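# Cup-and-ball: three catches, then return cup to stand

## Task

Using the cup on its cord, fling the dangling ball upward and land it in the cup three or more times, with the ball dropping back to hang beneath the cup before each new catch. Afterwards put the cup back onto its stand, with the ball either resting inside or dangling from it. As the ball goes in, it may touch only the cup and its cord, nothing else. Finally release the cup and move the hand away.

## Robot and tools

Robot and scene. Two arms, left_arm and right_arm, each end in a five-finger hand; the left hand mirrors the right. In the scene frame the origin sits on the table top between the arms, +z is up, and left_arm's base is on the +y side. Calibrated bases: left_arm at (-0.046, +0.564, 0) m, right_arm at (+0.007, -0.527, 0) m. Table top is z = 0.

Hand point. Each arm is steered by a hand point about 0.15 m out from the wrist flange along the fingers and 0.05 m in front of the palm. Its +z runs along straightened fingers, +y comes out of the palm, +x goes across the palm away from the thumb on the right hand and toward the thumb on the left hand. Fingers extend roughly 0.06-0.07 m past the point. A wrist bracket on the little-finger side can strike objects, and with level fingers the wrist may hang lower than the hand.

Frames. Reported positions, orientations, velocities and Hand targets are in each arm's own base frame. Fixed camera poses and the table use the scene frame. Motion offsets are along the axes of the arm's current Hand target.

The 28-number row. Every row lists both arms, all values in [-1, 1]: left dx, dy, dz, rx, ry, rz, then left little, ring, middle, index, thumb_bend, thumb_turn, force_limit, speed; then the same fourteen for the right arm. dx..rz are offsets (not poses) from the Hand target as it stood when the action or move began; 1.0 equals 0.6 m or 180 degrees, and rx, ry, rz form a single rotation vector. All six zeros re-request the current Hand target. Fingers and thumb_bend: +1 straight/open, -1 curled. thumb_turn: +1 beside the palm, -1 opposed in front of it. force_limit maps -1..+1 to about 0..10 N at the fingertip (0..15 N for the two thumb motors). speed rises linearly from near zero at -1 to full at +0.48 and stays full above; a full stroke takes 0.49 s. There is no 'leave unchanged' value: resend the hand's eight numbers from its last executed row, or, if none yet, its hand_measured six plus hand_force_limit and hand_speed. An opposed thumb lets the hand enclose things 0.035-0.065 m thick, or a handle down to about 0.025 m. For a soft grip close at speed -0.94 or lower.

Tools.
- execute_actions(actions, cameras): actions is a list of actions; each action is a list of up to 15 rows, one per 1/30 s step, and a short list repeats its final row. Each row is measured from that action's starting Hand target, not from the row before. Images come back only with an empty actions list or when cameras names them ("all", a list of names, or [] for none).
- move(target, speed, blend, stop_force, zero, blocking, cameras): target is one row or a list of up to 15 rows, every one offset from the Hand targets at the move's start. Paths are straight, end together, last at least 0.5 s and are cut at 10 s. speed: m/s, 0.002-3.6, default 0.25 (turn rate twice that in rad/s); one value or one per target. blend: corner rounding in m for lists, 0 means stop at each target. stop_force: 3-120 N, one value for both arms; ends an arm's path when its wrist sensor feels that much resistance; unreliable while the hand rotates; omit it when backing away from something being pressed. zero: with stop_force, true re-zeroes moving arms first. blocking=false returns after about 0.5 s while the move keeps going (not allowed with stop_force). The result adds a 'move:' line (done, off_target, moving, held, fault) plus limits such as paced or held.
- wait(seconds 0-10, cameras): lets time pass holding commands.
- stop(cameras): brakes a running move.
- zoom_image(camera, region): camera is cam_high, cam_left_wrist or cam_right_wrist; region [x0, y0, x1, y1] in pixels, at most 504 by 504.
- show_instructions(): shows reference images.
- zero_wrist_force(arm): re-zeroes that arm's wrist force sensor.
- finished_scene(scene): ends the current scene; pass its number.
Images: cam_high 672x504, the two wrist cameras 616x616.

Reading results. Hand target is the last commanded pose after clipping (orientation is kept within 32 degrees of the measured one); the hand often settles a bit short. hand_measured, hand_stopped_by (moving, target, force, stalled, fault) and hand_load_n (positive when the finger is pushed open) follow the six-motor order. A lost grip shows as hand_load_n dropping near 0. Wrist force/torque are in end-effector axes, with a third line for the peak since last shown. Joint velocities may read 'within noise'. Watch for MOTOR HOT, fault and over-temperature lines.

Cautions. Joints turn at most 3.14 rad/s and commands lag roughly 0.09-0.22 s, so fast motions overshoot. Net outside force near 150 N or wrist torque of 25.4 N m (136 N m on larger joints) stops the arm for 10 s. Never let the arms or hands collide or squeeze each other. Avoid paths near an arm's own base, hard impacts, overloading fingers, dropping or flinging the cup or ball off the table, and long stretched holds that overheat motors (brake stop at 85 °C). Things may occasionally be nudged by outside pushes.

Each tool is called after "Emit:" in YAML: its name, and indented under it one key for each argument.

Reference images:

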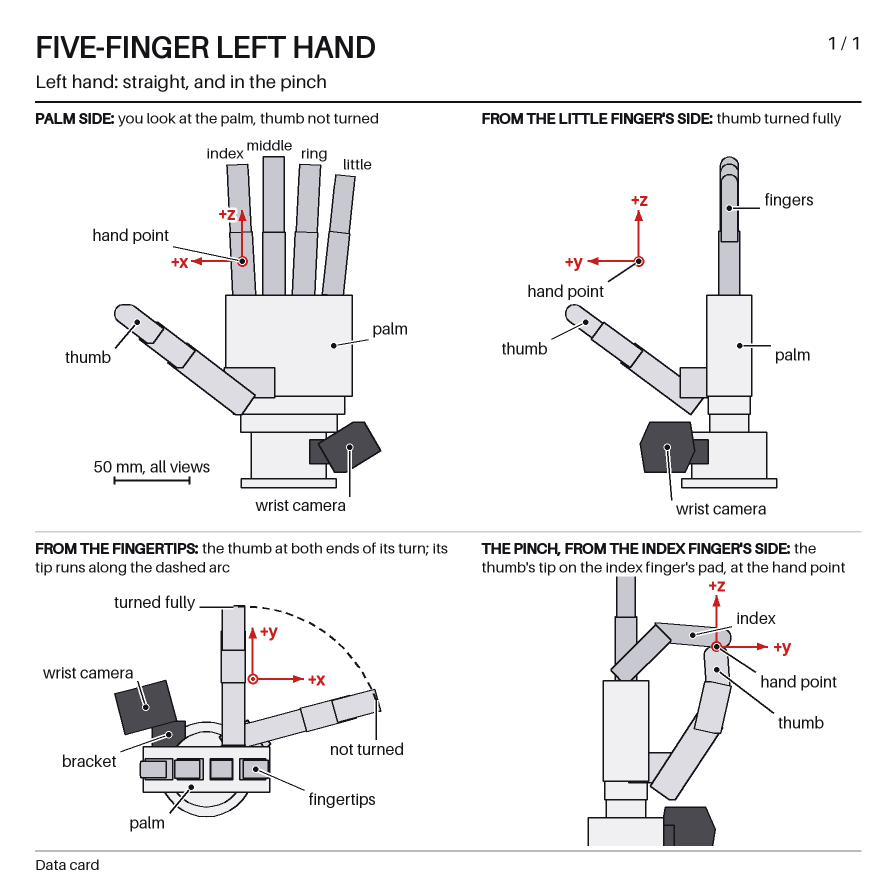

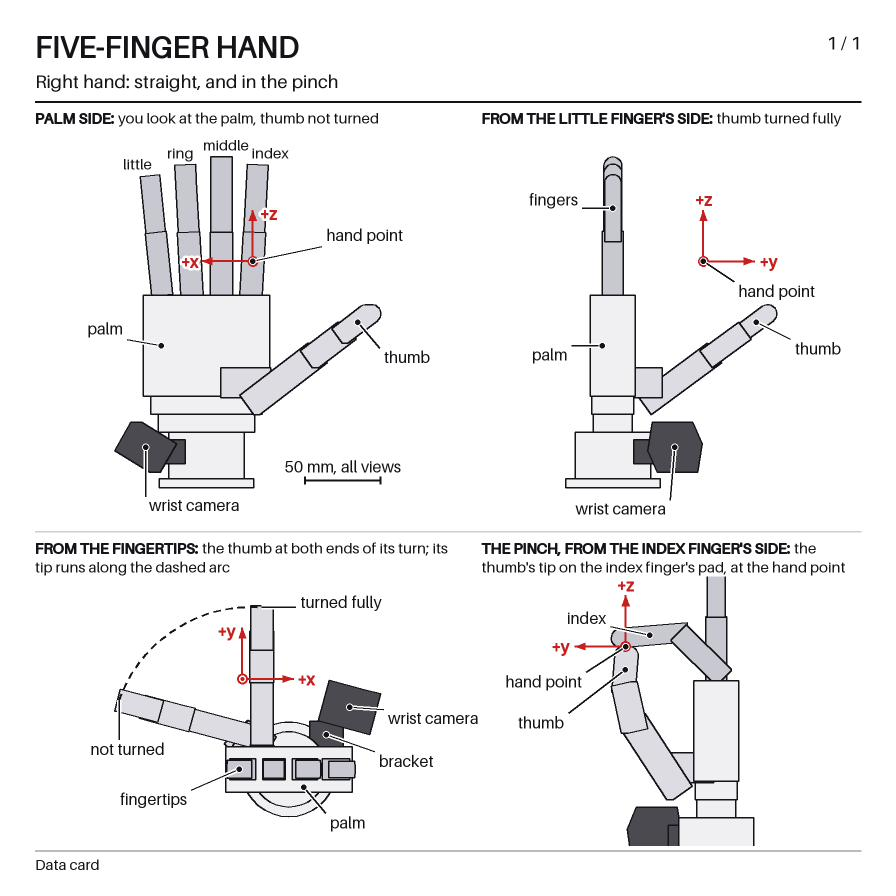

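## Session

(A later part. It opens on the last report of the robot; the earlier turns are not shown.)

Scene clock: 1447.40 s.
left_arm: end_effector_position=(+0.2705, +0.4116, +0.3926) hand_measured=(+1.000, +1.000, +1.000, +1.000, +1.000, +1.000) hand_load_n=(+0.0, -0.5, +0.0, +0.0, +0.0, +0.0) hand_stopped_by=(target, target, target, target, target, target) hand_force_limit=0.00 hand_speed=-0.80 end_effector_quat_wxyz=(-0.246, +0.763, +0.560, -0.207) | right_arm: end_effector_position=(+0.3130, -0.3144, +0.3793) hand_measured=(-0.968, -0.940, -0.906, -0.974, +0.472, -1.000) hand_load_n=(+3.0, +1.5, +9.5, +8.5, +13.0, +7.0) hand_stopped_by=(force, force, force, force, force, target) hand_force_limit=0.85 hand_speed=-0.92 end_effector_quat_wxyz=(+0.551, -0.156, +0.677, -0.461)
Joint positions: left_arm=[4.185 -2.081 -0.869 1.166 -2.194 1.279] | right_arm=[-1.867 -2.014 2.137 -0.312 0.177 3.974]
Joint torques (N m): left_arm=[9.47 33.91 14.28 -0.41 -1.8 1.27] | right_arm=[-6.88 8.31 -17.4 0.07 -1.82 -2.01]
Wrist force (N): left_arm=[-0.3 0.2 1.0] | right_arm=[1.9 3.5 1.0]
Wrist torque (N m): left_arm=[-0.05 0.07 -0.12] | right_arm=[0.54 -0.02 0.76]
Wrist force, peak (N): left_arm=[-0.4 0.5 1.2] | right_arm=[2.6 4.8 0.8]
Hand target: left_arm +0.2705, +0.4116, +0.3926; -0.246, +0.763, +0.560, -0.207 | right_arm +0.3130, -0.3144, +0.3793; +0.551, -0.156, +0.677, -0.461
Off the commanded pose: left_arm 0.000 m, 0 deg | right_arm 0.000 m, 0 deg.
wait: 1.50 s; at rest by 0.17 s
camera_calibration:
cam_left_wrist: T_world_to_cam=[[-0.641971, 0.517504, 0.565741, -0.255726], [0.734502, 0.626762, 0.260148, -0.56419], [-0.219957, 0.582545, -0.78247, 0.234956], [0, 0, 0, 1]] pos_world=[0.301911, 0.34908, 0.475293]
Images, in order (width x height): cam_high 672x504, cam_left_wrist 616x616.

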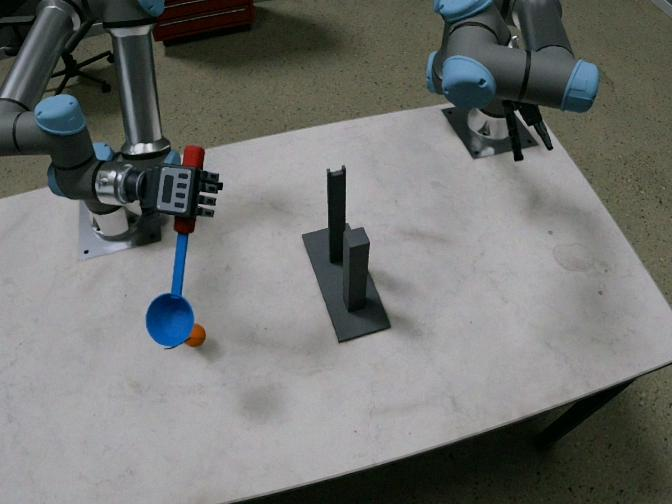

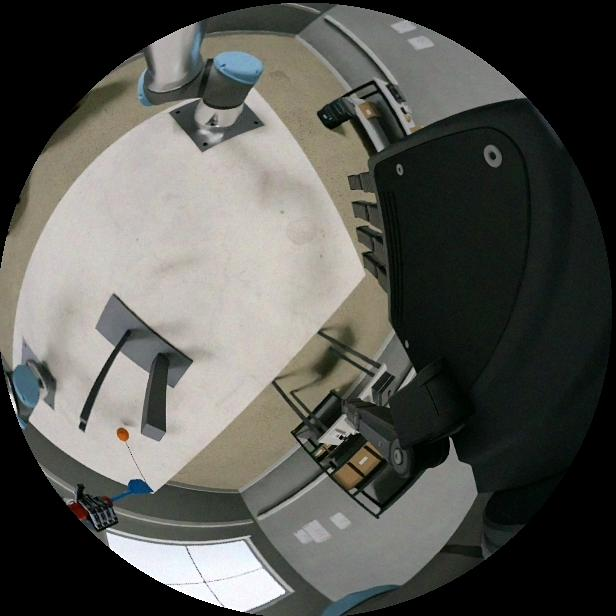

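Emit:
move:
  target: [0,0,0,0,0,0,1,1,1,1,1,1,0,-0.8,0.0251,0.0332,-0.0014,0,0,0,-1,-1,-0.99,-1,-1,-1,0.85,-0.92]
  speed: 0.05

Emit:
wait:
  seconds: 1.5
  cameras: ["cam_high"]

Emit:
zoom_image:
  camera: "cam_high"
  region: [110, 310, 220, 420]

Emit:
wait:
  seconds: 0.5
  cameras: ["cam_high"]

Emit:
zoom_image:
  camera: "cam_high"
  region: [110, 310, 220, 420]

Scene clock: 1453.13 s.
left_arm: end_effector_position=(+0.2705, +0.4116, +0.3926) hand_measured=(+1.000, +1.000, +1.000, +1.000, +1.000, +1.000) hand_load_n=(+0.0, +0.0, -0.5, +0.0, +0.0, +0.0) hand_stopped_by=(target, target, target, target, target, target) hand_force_limit=0.00 hand_speed=-0.80 end_effector_quat_wxyz=(-0.246, +0.763, +0.560, -0.207) | right_arm: end_effector_position=(+0.3130, -0.3144, +0.3542) hand_measured=(-0.968, -0.940, -0.906, -0.974, +0.472, -1.000) hand_load_n=(+3.0, +1.0, +9.0, +8.5, +13.0, +6.0) hand_stopped_by=(force, force, force, force, force, target) hand_force_limit=0.85 hand_speed=-0.92 end_effector_quat_wxyz=(+0.551, -0.156, +0.678, -0.461)
Joint positions: left_arm=[4.185 -2.081 -0.869 1.166 -2.194 1.279] | right_arm=[-1.867 -2.003 2.195 -0.382 0.177 3.975]
Joint torques (N m): left_arm=[8.87 33.64 14.24 -0.35 -1.87 1.36] | right_arm=[-7.88 -15.6 -30.53 0.46 -1.93 1]
Wrist force (N): left_arm=[0.1 0.2 1.0] | right_arm=[2.2 3.8 1.1]
Wrist torque (N m): left_arm=[-0.03 0.02 -0.11] | right_arm=[0.55 -0.05 0.52]
Wrist force, peak (N): left_arm=[-0.2 0.4 1.2] | right_arm=[2.5 5.0 1.0]
Hand target: left_arm +0.2705, +0.4116, +0.3926; -0.246, +0.763, +0.560, -0.207 | right_arm +0.3130, -0.3144, +0.3543; +0.551, -0.156, +0.677, -0.461
Off the commanded pose: left_arm 0.000 m, 0 deg | right_arm 0.000 m, 0 deg.
move: done

Scene clock: 1454.63 s.
left_arm: end_effector_position=(+0.2705, +0.4116, +0.3926) hand_measured=(+1.000, +1.000, +1.000, +1.000, +1.000, +1.000) hand_load_n=(+0.0, +0.0, +0.0, +0.0, +0.0, +0.0) hand_stopped_by=(target, target, target, target, target, target) hand_force_limit=0.00 hand_speed=-0.80 end_effector_quat_wxyz=(-0.246, +0.763, +0.560, -0.207) | right_arm: end_effector_position=(+0.3130, -0.3144, +0.3543) hand_measured=(-0.968, -0.940, -0.906, -0.974, +0.472, -1.000) hand_load_n=(+3.0, +1.0, +9.5, +8.5, +13.0, +6.5) hand_stopped_by=(force, force, force, force, force, target) hand_force_limit=0.85 hand_speed=-0.92 end_effector_quat_wxyz=(+0.551, -0.156, +0.677, -0.461)
Joint positions: left_arm=[4.185 -2.081 -0.869 1.166 -2.194 1.279] | right_arm=[-1.867 -2.003 2.195 -0.382 0.177 3.974]
Joint torques (N m): left_arm=[9.34 34.15 14.05 -0.35 -1.78 1.31] | right_arm=[-7.34 -14.89 -30.84 0.35 -1.9 -2.15]
Wrist force (N): left_arm=[-0.1 0.4 1.0] | right_arm=[2.0 3.5 0.9]
Wrist torque (N m): left_arm=[0.00 0.05 -0.12] | right_arm=[0.57 -0.06 0.54]
Wrist force, peak (N): left_arm=[0.1 0.5 1.1] | right_arm=[2.5 4.2 0.7]
Hand target: left_arm +0.2705, +0.4116, +0.3926; -0.246, +0.763, +0.560, -0.207 | right_arm +0.3130, -0.3144, +0.3543; +0.551, -0.156, +0.677, -0.461
Off the commanded pose: left_arm 0.000 m, 0 deg | right_arm 0.000 m, 0 deg.
wait: 1.50 s; at rest by 0.17 s
Images, in order (width x height): cam_high 672x504.

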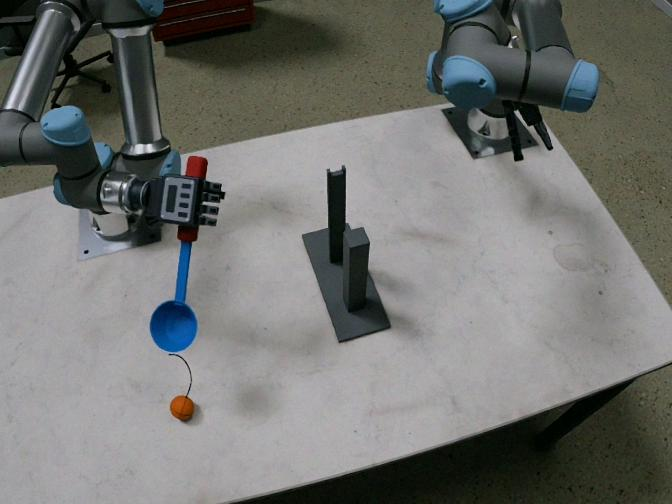

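Scaled by 4.582 from the camera's 672x504 image, which has a finer 960x720 frame.

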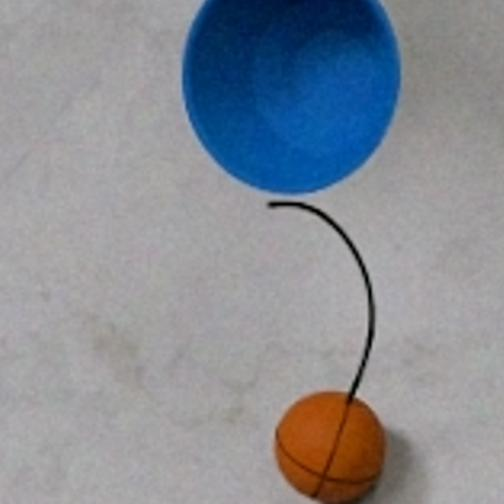

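Scene clock: 1455.13 s.
left_arm: end_effector_position=(+0.2705, +0.4116, +0.3926) hand_measured=(+1.000, +1.000, +1.000, +1.000, +1.000, +1.000) hand_load_n=(-0.5, +0.0, +0.0, +0.0, +0.0, +0.0) hand_stopped_by=(target, target, target, target, target, target) hand_force_limit=0.00 hand_speed=-0.80 end_effector_quat_wxyz=(-0.246, +0.763, +0.560, -0.207) | right_arm: end_effector_position=(+0.3130, -0.3144, +0.3543) hand_measured=(-0.968, -0.940, -0.906, -0.974, +0.472, -1.000) hand_load_n=(+3.0, +1.0, +9.0, +8.5, +13.0, +6.5) hand_stopped_by=(force, force, force, force, force, target) hand_force_limit=0.85 hand_speed=-0.92 end_effector_quat_wxyz=(+0.551, -0.156, +0.677, -0.461)
Joint positions: left_arm=[4.185 -2.081 -0.869 1.166 -2.194 1.279] | right_arm=[-1.867 -2.003 2.195 -0.382 0.177 3.974]
Joint torques (N m): left_arm=[8.6 34.13 14.2 -0.42 -1.87 1.29] | right_arm=[-7.62 -15.27 -30.39 0.31 -1.97 -2.1]
Wrist force (N): left_arm=[-0.2 0.0 1.0] | right_arm=[1.8 3.0 1.2]
Wrist torque (N m): left_arm=[-0.07 0.06 -0.11] | right_arm=[0.50 -0.08 0.54]
Wrist force, peak (N): left_arm=[-0.3 0.1 1.0] | right_arm=[2.6 4.1 1.0]
Hand target: left_arm +0.2705, +0.4116, +0.3926; -0.246, +0.763, +0.560, -0.207 | right_arm +0.3130, -0.3144, +0.3543; +0.551, -0.156, +0.677, -0.461
Off the commanded pose: left_arm 0.000 m, 0 deg | right_arm 0.000 m, 0 deg.
wait: 0.50 s; at rest by 0.17 s
Images, in order (width x height): cam_high 672x504.

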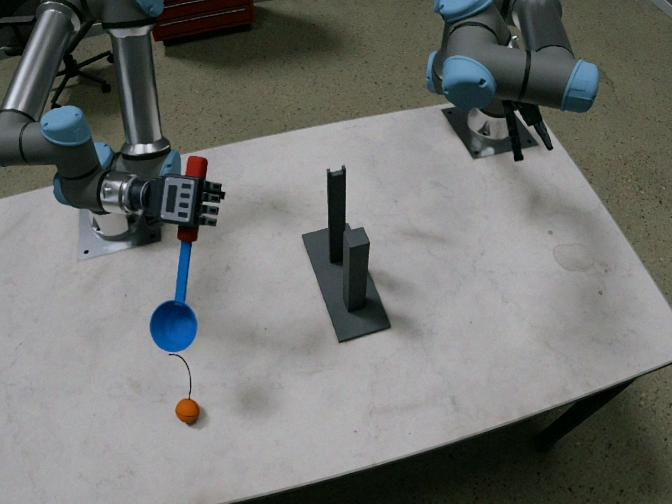

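Scaled by 4.582 from the camera's 672x504 image, which has a finer 960x720 frame.

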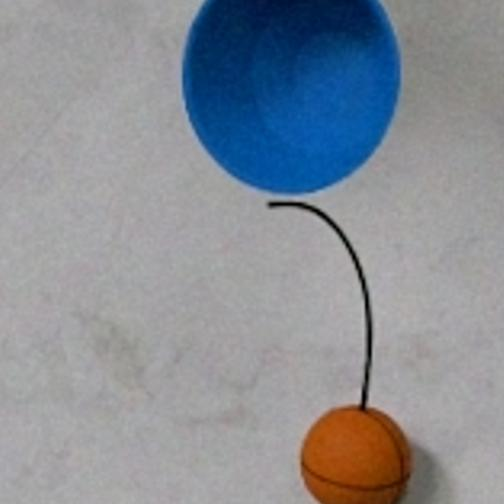

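Emit:
move:
  target:
    - [0,0,0,0,0,0,1,1,1,1,1,1,0,-0.8,0.067,-0.0501,0.0169,0,0,0,-1,-1,-0.99,-1,-1,-1,0.85,-0.92]
    - [0,0,0,0,0,0,1,1,1,1,1,1,0,-0.8,0.0419,-0.0833,0.0183,0,0,0,-1,-1,-0.99,-1,-1,-1,0.85,-0.92]
  speed: [0.06, 0.02]

Emit:
wait:
  seconds: 1.0
  cameras: ["cam_high"]

Emit:
zoom_image:
  camera: "cam_high"
  region: [110, 330, 220, 440]

Emit:
wait:
  seconds: 0.2
  cameras: ["cam_high"]

Emit:
zoom_image:
  camera: "cam_high"
  region: [110, 330, 220, 440]

Scene clock: 1462.97 s.
left_arm: end_effector_position=(+0.2705, +0.4116, +0.3926) hand_measured=(+1.000, +1.000, +1.000, +1.000, +1.000, +1.000) hand_load_n=(+0.0, +0.0, +0.0, +0.0, +0.0, +0.0) hand_stopped_by=(target, target, target, target, target, target) hand_force_limit=0.00 hand_speed=-0.80 end_effector_quat_wxyz=(-0.246, +0.763, +0.560, -0.207) | right_arm: end_effector_position=(+0.2993, -0.3637, +0.3795) hand_measured=(-0.968, -0.940, -0.906, -0.974, +0.472, -1.000) hand_load_n=(+3.0, +1.5, +9.5, +8.5, +13.0, +6.5) hand_stopped_by=(force, force, force, force, force, target) hand_force_limit=0.85 hand_speed=-0.92 end_effector_quat_wxyz=(+0.551, -0.156, +0.677, -0.462)
Joint positions: left_arm=[4.185 -2.081 -0.869 1.166 -2.194 1.279] | right_arm=[-1.862 -1.874 2.052 -0.363 0.182 3.969]
Joint torques (N m): left_arm=[9.69 33.88 14.02 -0.41 -1.71 1.31] | right_arm=[-0.54 -2.88 -16.94 -1.98 2.17 -2.37]
Wrist force (N): left_arm=[-0.2 0.5 0.8] | right_arm=[2.5 3.9 1.3]
Wrist torque (N m): left_arm=[0.01 0.06 -0.13] | right_arm=[0.56 -0.10 0.69]
Wrist force, peak (N): left_arm=[-0.1 0.5 1.2] | right_arm=[2.8 4.1 0.9]
Hand target: left_arm +0.2705, +0.4116, +0.3926; -0.246, +0.763, +0.560, -0.207 | right_arm +0.2993, -0.3637, +0.3794; +0.551, -0.156, +0.677, -0.461
Off the commanded pose: left_arm 0.000 m, 0 deg | right_arm 0.000 m, 0 deg.
move: done

Scene clock: 1463.97 s.
left_arm: end_effector_position=(+0.2705, +0.4116, +0.3926) hand_measured=(+1.000, +1.000, +1.000, +1.000, +1.000, +1.000) hand_load_n=(+0.0, +0.0, +0.0, +0.0, -0.5, +0.0) hand_stopped_by=(target, target, target, target, target, target) hand_force_limit=0.00 hand_speed=-0.80 end_effector_quat_wxyz=(-0.246, +0.763, +0.560, -0.207) | right_arm: end_effector_position=(+0.2993, -0.3637, +0.3794) hand_measured=(-0.968, -0.940, -0.906, -0.974, +0.472, -1.000) hand_load_n=(+3.0, +1.0, +9.0, +8.0, +13.0, +6.0) hand_stopped_by=(force, force, force, force, force, target) hand_force_limit=0.85 hand_speed=-0.92 end_effector_quat_wxyz=(+0.551, -0.156, +0.677, -0.461)
Joint positions: left_arm=[4.185 -2.081 -0.869 1.166 -2.194 1.279] | right_arm=[-1.862 -1.873 2.052 -0.363 0.182 3.969]
Joint torques (N m): left_arm=[8.61 34.04 14.05 -0.32 -1.66 1.28] | right_arm=[1.88 3.52 -16.29 -2.53 2.97 0.97]
Wrist force (N): left_arm=[-0.1 0.1 1.0] | right_arm=[1.7 3.3 0.7]
Wrist torque (N m): left_arm=[-0.04 0.04 -0.11] | right_arm=[0.59 -0.04 0.65]
Wrist force, peak (N): left_arm=[-0.3 0.2 1.1] | right_arm=[2.4 4.3 1.2]
Hand target: left_arm +0.2705, +0.4116, +0.3926; -0.246, +0.763, +0.560, -0.207 | right_arm +0.2993, -0.3637, +0.3794; +0.551, -0.156, +0.677, -0.461
Off the commanded pose: left_arm 0.000 m, 0 deg | right_arm 0.000 m, 0 deg.
wait: 1.00 s; at rest by 0.17 s
Images, in order (width x height): cam_high 672x504.

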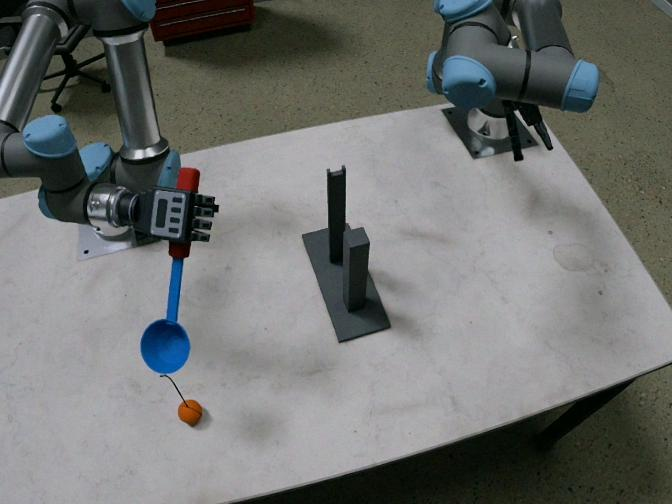

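Scaled by 4.582 from the camera's 672x504 image, which has a finer 960x720 frame.

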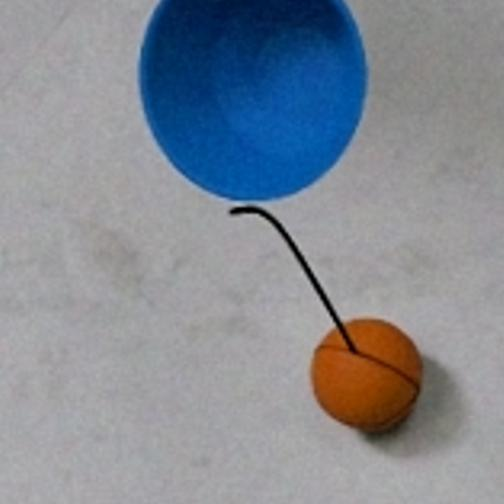

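Scene clock: 1464.17 s.
left_arm: end_effector_position=(+0.2705, +0.4116, +0.3926) hand_measured=(+1.000, +1.000, +1.000, +1.000, +1.000, +1.000) hand_load_n=(+0.0, +0.0, +0.0, +0.0, +0.0, +0.0) hand_stopped_by=(target, target, target, target, target, target) hand_force_limit=0.00 hand_speed=-0.80 end_effector_quat_wxyz=(-0.246, +0.763, +0.560, -0.207) | right_arm: end_effector_position=(+0.2993, -0.3637, +0.3794) hand_measured=(-0.968, -0.940, -0.906, -0.974, +0.472, -1.000) hand_load_n=(+3.0, +1.0, +9.0, +8.5, +13.0, +6.5) hand_stopped_by=(force, force, force, force, force, target) hand_force_limit=0.85 hand_speed=-0.92 end_effector_quat_wxyz=(+0.551, -0.156, +0.677, -0.461)
Joint positions: left_arm=[4.185 -2.081 -0.869 1.166 -2.194 1.279] | right_arm=[-1.862 -1.873 2.052 -0.363 0.182 3.97]
Joint torques (N m): left_arm=[9.57 34.01 13.75 -0.4 -1.7 1.29] | right_arm=[2.55 3.19 -16.74 -2.51 3.02 1.09]
Wrist force (N): left_arm=[-0.2 0.2 1.0] | right_arm=[2.2 3.9 0.7]
Wrist torque (N m): left_arm=[-0.04 0.06 -0.12] | right_arm=[0.57 -0.02 0.63]
Wrist force, peak (N): left_arm=[-0.2 0.4 1.2] | right_arm=[2.3 4.1 1.1]
Hand target: left_arm +0.2705, +0.4116, +0.3926; -0.246, +0.763, +0.560, -0.207 | right_arm +0.2993, -0.3637, +0.3794; +0.551, -0.156, +0.677, -0.461
Off the commanded pose: left_arm 0.000 m, 0 deg | right_arm 0.000 m, 0 deg.
wait: 0.20 s; at rest by 0.17 s
Images, in order (width x height): cam_high 672x504.

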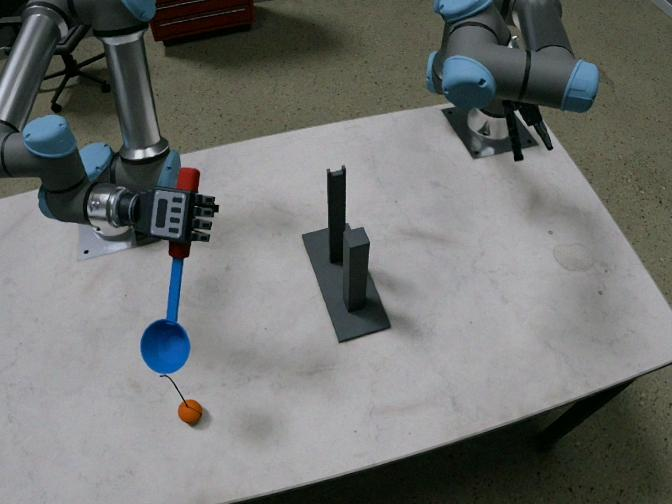

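Scaled by 4.582 from the camera's 672x504 image, which has a finer 960x720 frame.

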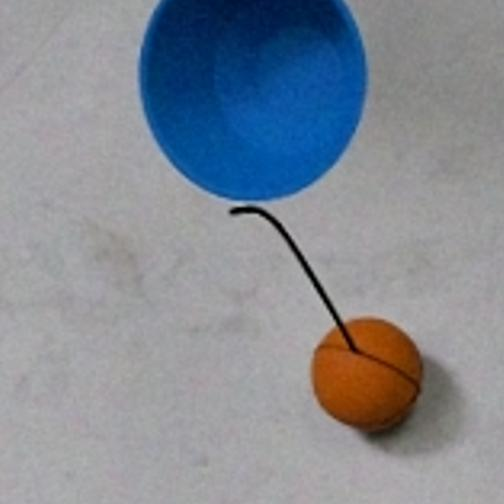

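Emit:
move:
  target:
    - [0,0,0,0,0,0,1,1,1,1,1,1,0,-0.8,0.0139,-0.01,0.0124,0,0,0,-1,-1,-0.99,-1,-1,-1,0.85,-0.92]
    - [0,0,0,0,0,0,1,1,1,1,1,1,0,-0.8,-0.0052,-0.0352,0.0135,0,0,0,-1,-1,-0.99,-1,-1,-1,0.85,-0.92]
  speed: [0.02, 0.004]
  cameras: ["cam_high"]

Emit:
zoom_image:
  camera: "cam_high"
  region: [110, 330, 220, 440]

Emit:
wait:
  seconds: 0.1
  cameras: ["cam_high"]

Emit:
zoom_image:
  camera: "cam_high"
  region: [110, 330, 220, 440]

Emit:
wait:
  seconds: 0.1
  cameras: ["cam_high"]

Emit:
zoom_image:
  camera: "cam_high"
  region: [110, 330, 220, 440]

Emit:
wait:
  seconds: 0.2
  cameras: ["cam_high"]

Emit:
zoom_image:
  camera: "cam_high"
  region: [110, 330, 220, 440]

Scene clock: 1484.47 s.
left_arm: end_effector_position=(+0.2705, +0.4116, +0.3926) hand_measured=(+1.000, +1.000, +1.000, +1.000, +1.000, +1.000) hand_load_n=(+0.0, +0.0, +0.0, +0.0, +0.0, +0.0) hand_stopped_by=(target, target, target, target, target, target) hand_force_limit=0.00 hand_speed=-0.80 end_effector_quat_wxyz=(-0.246, +0.763, +0.560, -0.207) | right_arm: end_effector_position=(+0.3014, -0.3762, +0.3984) hand_measured=(-0.968, -0.940, -0.906, -0.974, +0.472, -1.000) hand_load_n=(+3.5, +1.0, +9.5, +8.5, +13.0, +6.5) hand_stopped_by=(force, force, force, force, force, target) hand_force_limit=0.85 hand_speed=-0.92 end_effector_quat_wxyz=(+0.551, -0.156, +0.677, -0.461)
Joint positions: left_arm=[4.185 -2.081 -0.869 1.166 -2.194 1.279] | right_arm=[-1.843 -1.841 1.98 -0.306 0.201 3.952]
Joint torques (N m): left_arm=[8.78 33.85 13.61 -0.42 -1.68 1.3] | right_arm=[8.3 -20.62 -27.13 -0.13 2.72 -2.37]
Wrist force (N): left_arm=[-0.2 0.2 1.1] | right_arm=[2.2 4.1 1.2]
Wrist torque (N m): left_arm=[-0.06 0.07 -0.12] | right_arm=[0.56 -0.04 0.72]
Wrist force, peak (N): left_arm=[-0.2 0.4 1.3] | right_arm=[2.8 4.7 1.1]
Hand target: left_arm +0.2705, +0.4116, +0.3926; -0.246, +0.763, +0.560, -0.207 | right_arm +0.3014, -0.3762, +0.3984; +0.551, -0.156, +0.677, -0.461
Off the commanded pose: left_arm 0.000 m, 0 deg | right_arm 0.000 m, 0 deg.
move: done
Images, in order (width x height): cam_high 672x504.

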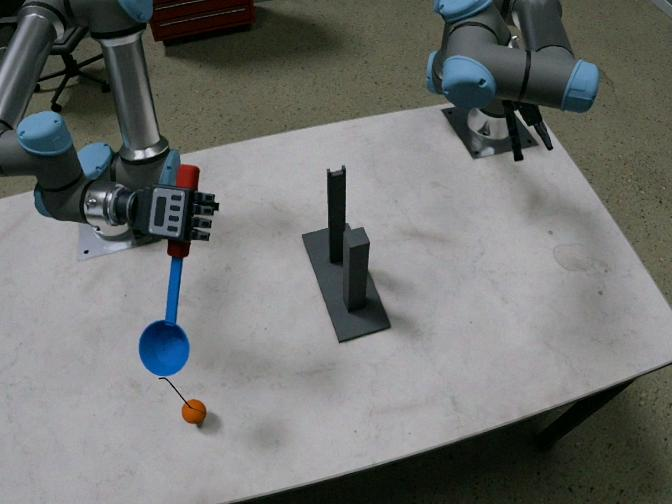

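Scaled by 4.582 from the camera's 672x504 image, which has a finer 960x720 frame.

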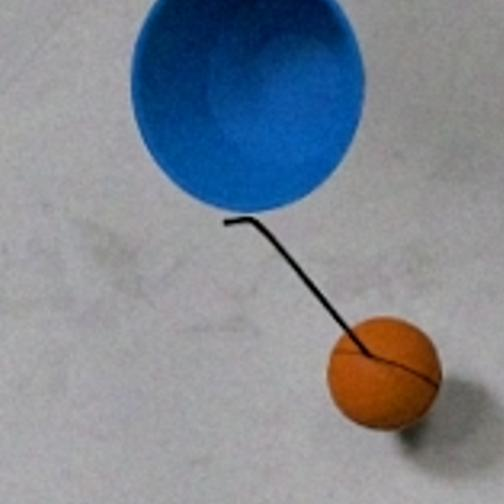

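Scene clock: 1484.57 s.
left_arm: end_effector_position=(+0.2705, +0.4116, +0.3926) hand_measured=(+1.000, +1.000, +1.000, +1.000, +1.000, +1.000) hand_load_n=(+0.0, +0.0, +0.0, +0.0, +0.0, +0.0) hand_stopped_by=(target, target, target, target, target, target) hand_force_limit=0.00 hand_speed=-0.80 end_effector_quat_wxyz=(-0.246, +0.763, +0.560, -0.207) | right_arm: end_effector_position=(+0.3014, -0.3762, +0.3984) hand_measured=(-0.968, -0.940, -0.906, -0.974, +0.472, -1.000) hand_load_n=(+3.5, +1.5, +9.5, +8.5, +13.0, +6.5) hand_stopped_by=(force, force, force, force, force, target) hand_force_limit=0.85 hand_speed=-0.92 end_effector_quat_wxyz=(+0.551, -0.156, +0.677, -0.461)
Joint positions: left_arm=[4.185 -2.081 -0.869 1.166 -2.194 1.279] | right_arm=[-1.843 -1.841 1.98 -0.306 0.201 3.952]
Joint torques (N m): left_arm=[8.99 33.91 14.56 -0.36 -1.76 1.25] | right_arm=[8.83 -19.41 -25.37 -0.75 2.72 -2.36]
Wrist force (N): left_arm=[-0.1 0.2 1.0] | right_arm=[2.8 4.2 1.0]
Wrist torque (N m): left_arm=[-0.04 0.05 -0.12] | right_arm=[0.55 -0.10 0.75]
Wrist force, peak (N): left_arm=[-0.1 0.2 1.0] | right_arm=[2.8 4.2 1.0]
Hand target: left_arm +0.2705, +0.4116, +0.3926; -0.246, +0.763, +0.560, -0.207 | right_arm +0.3014, -0.3762, +0.3984; +0.551, -0.156, +0.677, -0.461
Off the commanded pose: left_arm 0.000 m, 0 deg | right_arm 0.000 m, 0 deg.
wait: 0.10 s; no rest
Images, in order (width x height): cam_high 672x504.

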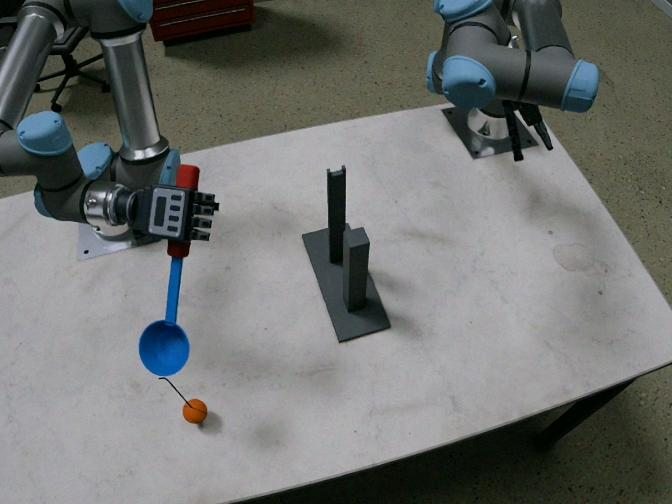

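Scaled by 4.582 from the camera's 672x504 image, which has a finer 960x720 frame.

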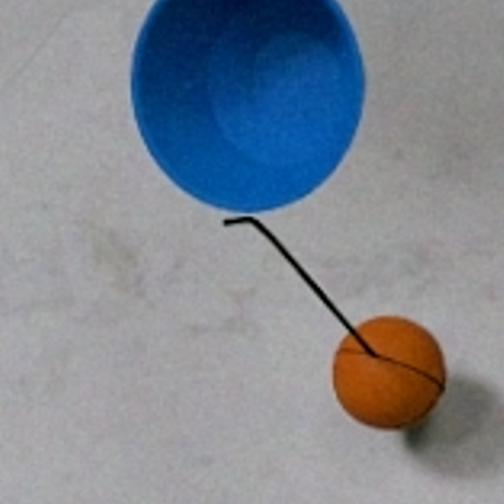

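Scene clock: 1484.67 s.
left_arm: end_effector_position=(+0.2705, +0.4116, +0.3926) hand_measured=(+1.000, +1.000, +1.000, +1.000, +1.000, +1.000) hand_load_n=(+0.0, +0.0, +0.0, +0.0, +0.0, +0.0) hand_stopped_by=(target, target, target, target, target, target) hand_force_limit=0.00 hand_speed=-0.80 end_effector_quat_wxyz=(-0.246, +0.763, +0.560, -0.207) | right_arm: end_effector_position=(+0.3014, -0.3762, +0.3984) hand_measured=(-0.968, -0.940, -0.906, -0.974, +0.472, -1.000) hand_load_n=(+3.0, +1.0, +9.5, +8.5, +13.0, +6.5) hand_stopped_by=(force, force, force, force, force, target) hand_force_limit=0.85 hand_speed=-0.92 end_effector_quat_wxyz=(+0.551, -0.156, +0.677, -0.461)
Joint positions: left_arm=[4.185 -2.081 -0.869 1.166 -2.194 1.279] | right_arm=[-1.843 -1.841 1.98 -0.306 0.201 3.952]
Joint torques (N m): left_arm=[8.78 33.58 13.92 -0.35 -1.73 1.33] | right_arm=[8.58 -18.94 -23.01 -1.01 2.78 -2.29]
Wrist force (N): left_arm=[-0.2 0.1 1.0] | right_arm=[2.8 4.1 1.1]
Wrist torque (N m): left_arm=[-0.05 0.06 -0.12] | right_arm=[0.57 -0.12 0.76]
Wrist force, peak (N): left_arm=[-0.2 0.1 1.0] | right_arm=[2.8 4.1 1.1]
Hand target: left_arm +0.2705, +0.4116, +0.3926; -0.246, +0.763, +0.560, -0.207 | right_arm +0.3014, -0.3762, +0.3984; +0.551, -0.156, +0.677, -0.461
Off the commanded pose: left_arm 0.000 m, 0 deg | right_arm 0.000 m, 0 deg.
wait: 0.10 s; no rest
Images, in order (width x height): cam_high 672x504.

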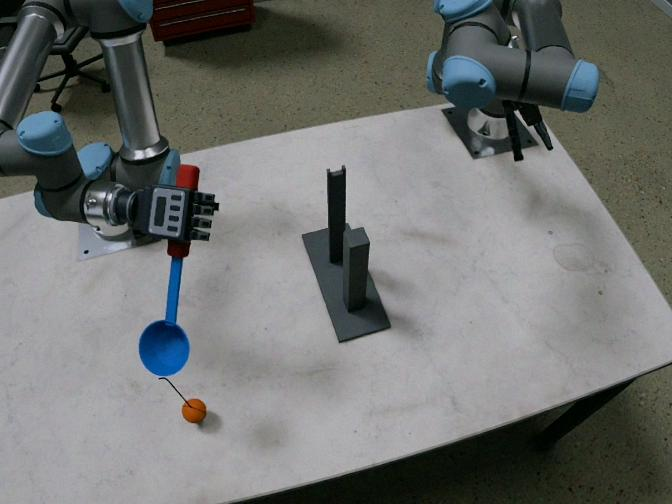

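Scaled by 4.582 from the camera's 672x504 image, which has a finer 960x720 frame.

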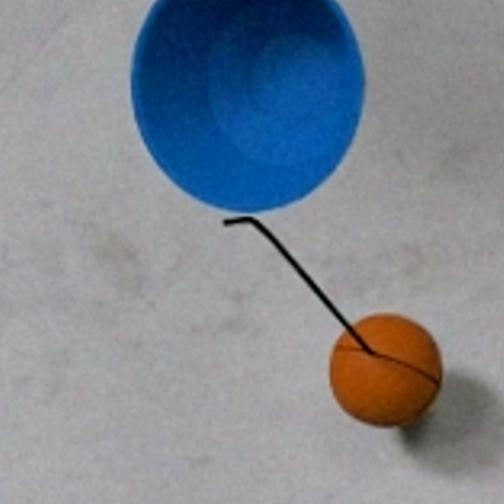

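Scene clock: 1484.87 s.
left_arm: end_effector_position=(+0.2705, +0.4116, +0.3926) hand_measured=(+1.000, +1.000, +1.000, +1.000, +1.000, +1.000) hand_load_n=(+0.0, +0.0, +0.0, +0.0, +0.0, -0.5) hand_stopped_by=(target, target, target, target, target, target) hand_force_limit=0.00 hand_speed=-0.80 end_effector_quat_wxyz=(-0.246, +0.763, +0.560, -0.207) | right_arm: end_effector_position=(+0.3014, -0.3762, +0.3984) hand_measured=(-0.968, -0.940, -0.906, -0.974, +0.472, -1.000) hand_load_n=(+3.5, +1.0, +9.0, +8.0, +13.0, +6.5) hand_stopped_by=(force, force, force, force, force, target) hand_force_limit=0.85 hand_speed=-0.92 end_effector_quat_wxyz=(+0.551, -0.156, +0.677, -0.461)
Joint positions: left_arm=[4.185 -2.081 -0.869 1.166 -2.194 1.279] | right_arm=[-1.843 -1.841 1.98 -0.306 0.201 3.952]
Joint torques (N m): left_arm=[9.34 34.04 14.21 -0.39 -1.77 1.34] | right_arm=[8.67 -17.36 -20.12 -2 2.68 -2.25]
Wrist force (N): left_arm=[-0.3 0.2 0.9] | right_arm=[1.9 3.7 0.6]
Wrist torque (N m): left_arm=[-0.03 0.07 -0.12] | right_arm=[0.61 -0.04 0.75]
Wrist force, peak (N): left_arm=[-0.1 0.4 1.2] | right_arm=[2.5 4.6 0.7]
Hand target: left_arm +0.2705, +0.4116, +0.3926; -0.246, +0.763, +0.560, -0.207 | right_arm +0.3014, -0.3762, +0.3984; +0.551, -0.156, +0.677, -0.461
Off the commanded pose: left_arm 0.000 m, 0 deg | right_arm 0.000 m, 0 deg.
wait: 0.20 s; at rest by 0.17 s
Images, in order (width x height): cam_high 672x504.

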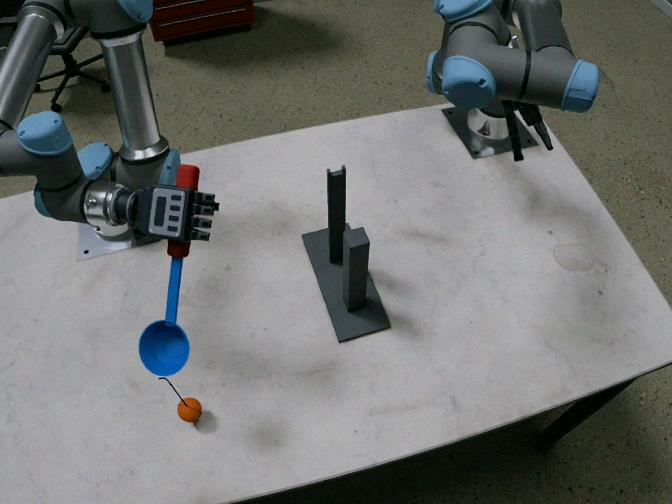

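Scaled by 4.582 from the camera's 672x504 image, which has a finer 960x720 frame.

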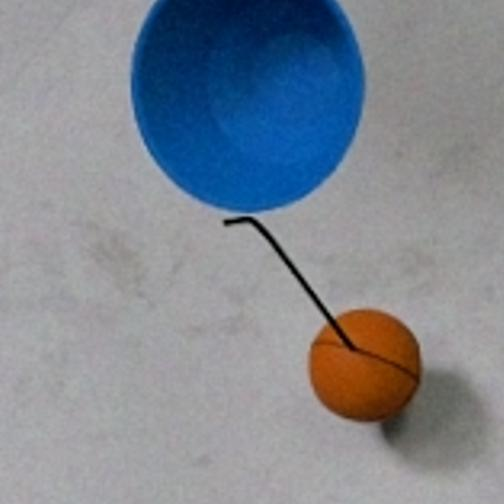

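Emit:
move:
  target: [0,0,0,0,0,0,1,1,1,1,1,1,0,-0.8,0.0191,0.0252,-0.0011,0,0,0,-1,-1,-0.99,-1,-1,-1,0.85,-0.92]
  speed: 0.02

Emit:
wait:
  seconds: 2.5
  cameras: ["cam_high"]

Emit:
zoom_image:
  camera: "cam_high"
  region: [110, 330, 220, 440]

Emit:
wait:
  seconds: 0.3
  cameras: ["cam_high"]

Emit:
zoom_image:
  camera: "cam_high"
  region: [110, 330, 220, 440]

Scene clock: 1494.20 s.
left_arm: end_effector_position=(+0.2705, +0.4116, +0.3926) hand_measured=(+1.000, +1.000, +1.000, +1.000, +1.000, +1.000) hand_load_n=(+0.0, +0.0, +0.0, +0.0, +0.0, +0.0) hand_stopped_by=(target, target, target, target, target, target) hand_force_limit=0.00 hand_speed=-0.80 end_effector_quat_wxyz=(-0.246, +0.763, +0.560, -0.207) | right_arm: end_effector_position=(+0.3013, -0.3762, +0.3792) hand_measured=(-0.968, -0.940, -0.906, -0.974, +0.472, -1.000) hand_load_n=(+3.0, +1.0, +9.5, +8.5, +13.5, +6.5) hand_stopped_by=(force, force, force, force, force, target) hand_force_limit=0.85 hand_speed=-0.92 end_effector_quat_wxyz=(+0.551, -0.156, +0.678, -0.461)
Joint positions: left_arm=[4.185 -2.081 -0.869 1.166 -2.194 1.279] | right_arm=[-1.843 -1.833 2.023 -0.358 0.201 3.952]
Joint torques (N m): left_arm=[9.04 33.56 13.78 -0.37 -1.7 1.32] | right_arm=[-7.69 -13.7 -31.41 0.04 -1.95 1.79]
Wrist force (N): left_arm=[-0.3 0.3 0.9] | right_arm=[1.7 3.1 0.9]
Wrist torque (N m): left_arm=[-0.01 0.07 -0.13] | right_arm=[0.54 -0.04 0.58]
Wrist force, peak (N): left_arm=[-0.5 0.5 1.2] | right_arm=[2.7 4.8 0.8]
Hand target: left_arm +0.2705, +0.4116, +0.3926; -0.246, +0.763, +0.560, -0.207 | right_arm +0.3013, -0.3762, +0.3794; +0.551, -0.156, +0.677, -0.461
Off the commanded pose: left_arm 0.000 m, 0 deg | right_arm 0.000 m, 0 deg.
move: done

Scene clock: 1496.70 s.
left_arm: end_effector_position=(+0.2705, +0.4116, +0.3926) hand_measured=(+1.000, +1.000, +1.000, +1.000, +1.000, +1.000) hand_load_n=(+0.0, +0.0, +0.0, +0.0, +0.0, +0.0) hand_stopped_by=(target, target, target, target, target, target) hand_force_limit=0.00 hand_speed=-0.80 end_effector_quat_wxyz=(-0.246, +0.763, +0.560, -0.207) | right_arm: end_effector_position=(+0.3013, -0.3762, +0.3794) hand_measured=(-0.968, -0.940, -0.906, -0.974, +0.472, -1.000) hand_load_n=(+3.0, +1.0, +9.0, +8.5, +13.0, +6.5) hand_stopped_by=(force, force, force, force, force, target) hand_force_limit=0.85 hand_speed=-0.92 end_effector_quat_wxyz=(+0.551, -0.156, +0.677, -0.461)
Joint positions: left_arm=[4.185 -2.081 -0.869 1.166 -2.194 1.279] | right_arm=[-1.843 -1.833 2.023 -0.357 0.201 3.952]
Joint torques (N m): left_arm=[9.09 33.8 14.2 -0.46 -1.76 1.28] | right_arm=[-7.81 -21.96 -30.96 0.46 -2.02 -1.73]
Wrist force (N): left_arm=[-0.1 0.2 0.8] | right_arm=[2.1 3.6 0.7]
Wrist torque (N m): left_arm=[-0.04 0.04 -0.11] | right_arm=[0.56 -0.03 0.58]
Wrist force, peak (N): left_arm=[-0.2 0.3 1.2] | right_arm=[2.3 4.4 0.8]
Hand target: left_arm +0.2705, +0.4116, +0.3926; -0.246, +0.763, +0.560, -0.207 | right_arm +0.3013, -0.3762, +0.3794; +0.551, -0.156, +0.677, -0.461
Off the commanded pose: left_arm 0.000 m, 0 deg | right_arm 0.000 m, 0 deg.
wait: 2.50 s; at rest by 0.17 s
Images, in order (width x height): cam_high 672x504.

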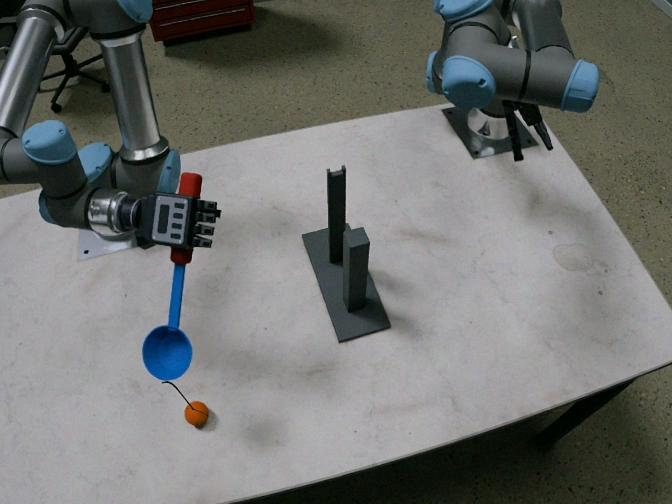

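Scaled by 4.582 from the camera's 672x504 image, which has a finer 960x720 frame.

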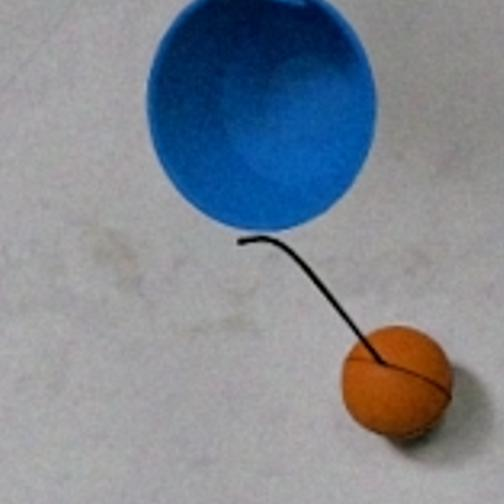

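Scene clock: 1497.00 s.
left_arm: end_effector_position=(+0.2705, +0.4116, +0.3926) hand_measured=(+1.000, +1.000, +1.000, +1.000, +1.000, +1.000) hand_load_n=(+0.0, +0.0, +0.0, +0.0, +0.0, +0.0) hand_stopped_by=(target, target, target, target, target, target) hand_force_limit=0.00 hand_speed=-0.80 end_effector_quat_wxyz=(-0.246, +0.763, +0.560, -0.207) | right_arm: end_effector_position=(+0.3013, -0.3762, +0.3794) hand_measured=(-0.968, -0.940, -0.906, -0.974, +0.472, -1.000) hand_load_n=(+3.0, +1.0, +9.5, +8.5, +13.0, +6.5) hand_stopped_by=(force, force, force, force, force, target) hand_force_limit=0.85 hand_speed=-0.92 end_effector_quat_wxyz=(+0.551, -0.156, +0.677, -0.461)
Joint positions: left_arm=[4.185 -2.081 -0.869 1.166 -2.194 1.279] | right_arm=[-1.843 -1.833 2.023 -0.357 0.201 3.952]
Joint torques (N m): left_arm=[8.99 33.73 14.15 -0.36 -1.82 1.22] | right_arm=[-7.78 -22.61 -30.66 0.39 -2.03 -1.66]
Wrist force (N): left_arm=[-0.2 0.1 0.9] | right_arm=[2.0 3.5 0.8]
Wrist torque (N m): left_arm=[-0.05 0.06 -0.12] | right_arm=[0.58 -0.06 0.60]
Wrist force, peak (N): left_arm=[-0.1 0.2 1.1] | right_arm=[2.2 4.0 1.1]
Hand target: left_arm +0.2705, +0.4116, +0.3926; -0.246, +0.763, +0.560, -0.207 | right_arm +0.3013, -0.3762, +0.3794; +0.551, -0.156, +0.677, -0.461
Off the commanded pose: left_arm 0.000 m, 0 deg | right_arm 0.000 m, 0 deg.
wait: 0.30 s; at rest by 0.17 s
Images, in order (width x height): cam_high 672x504.

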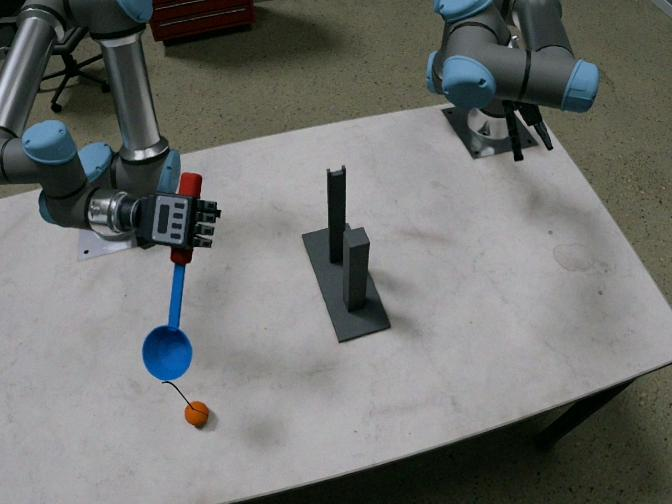

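Scaled by 4.582 from the camera's 672x504 image, which has a finer 960x720 frame.

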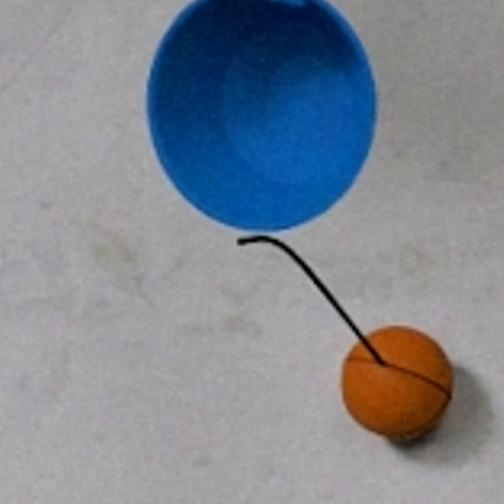

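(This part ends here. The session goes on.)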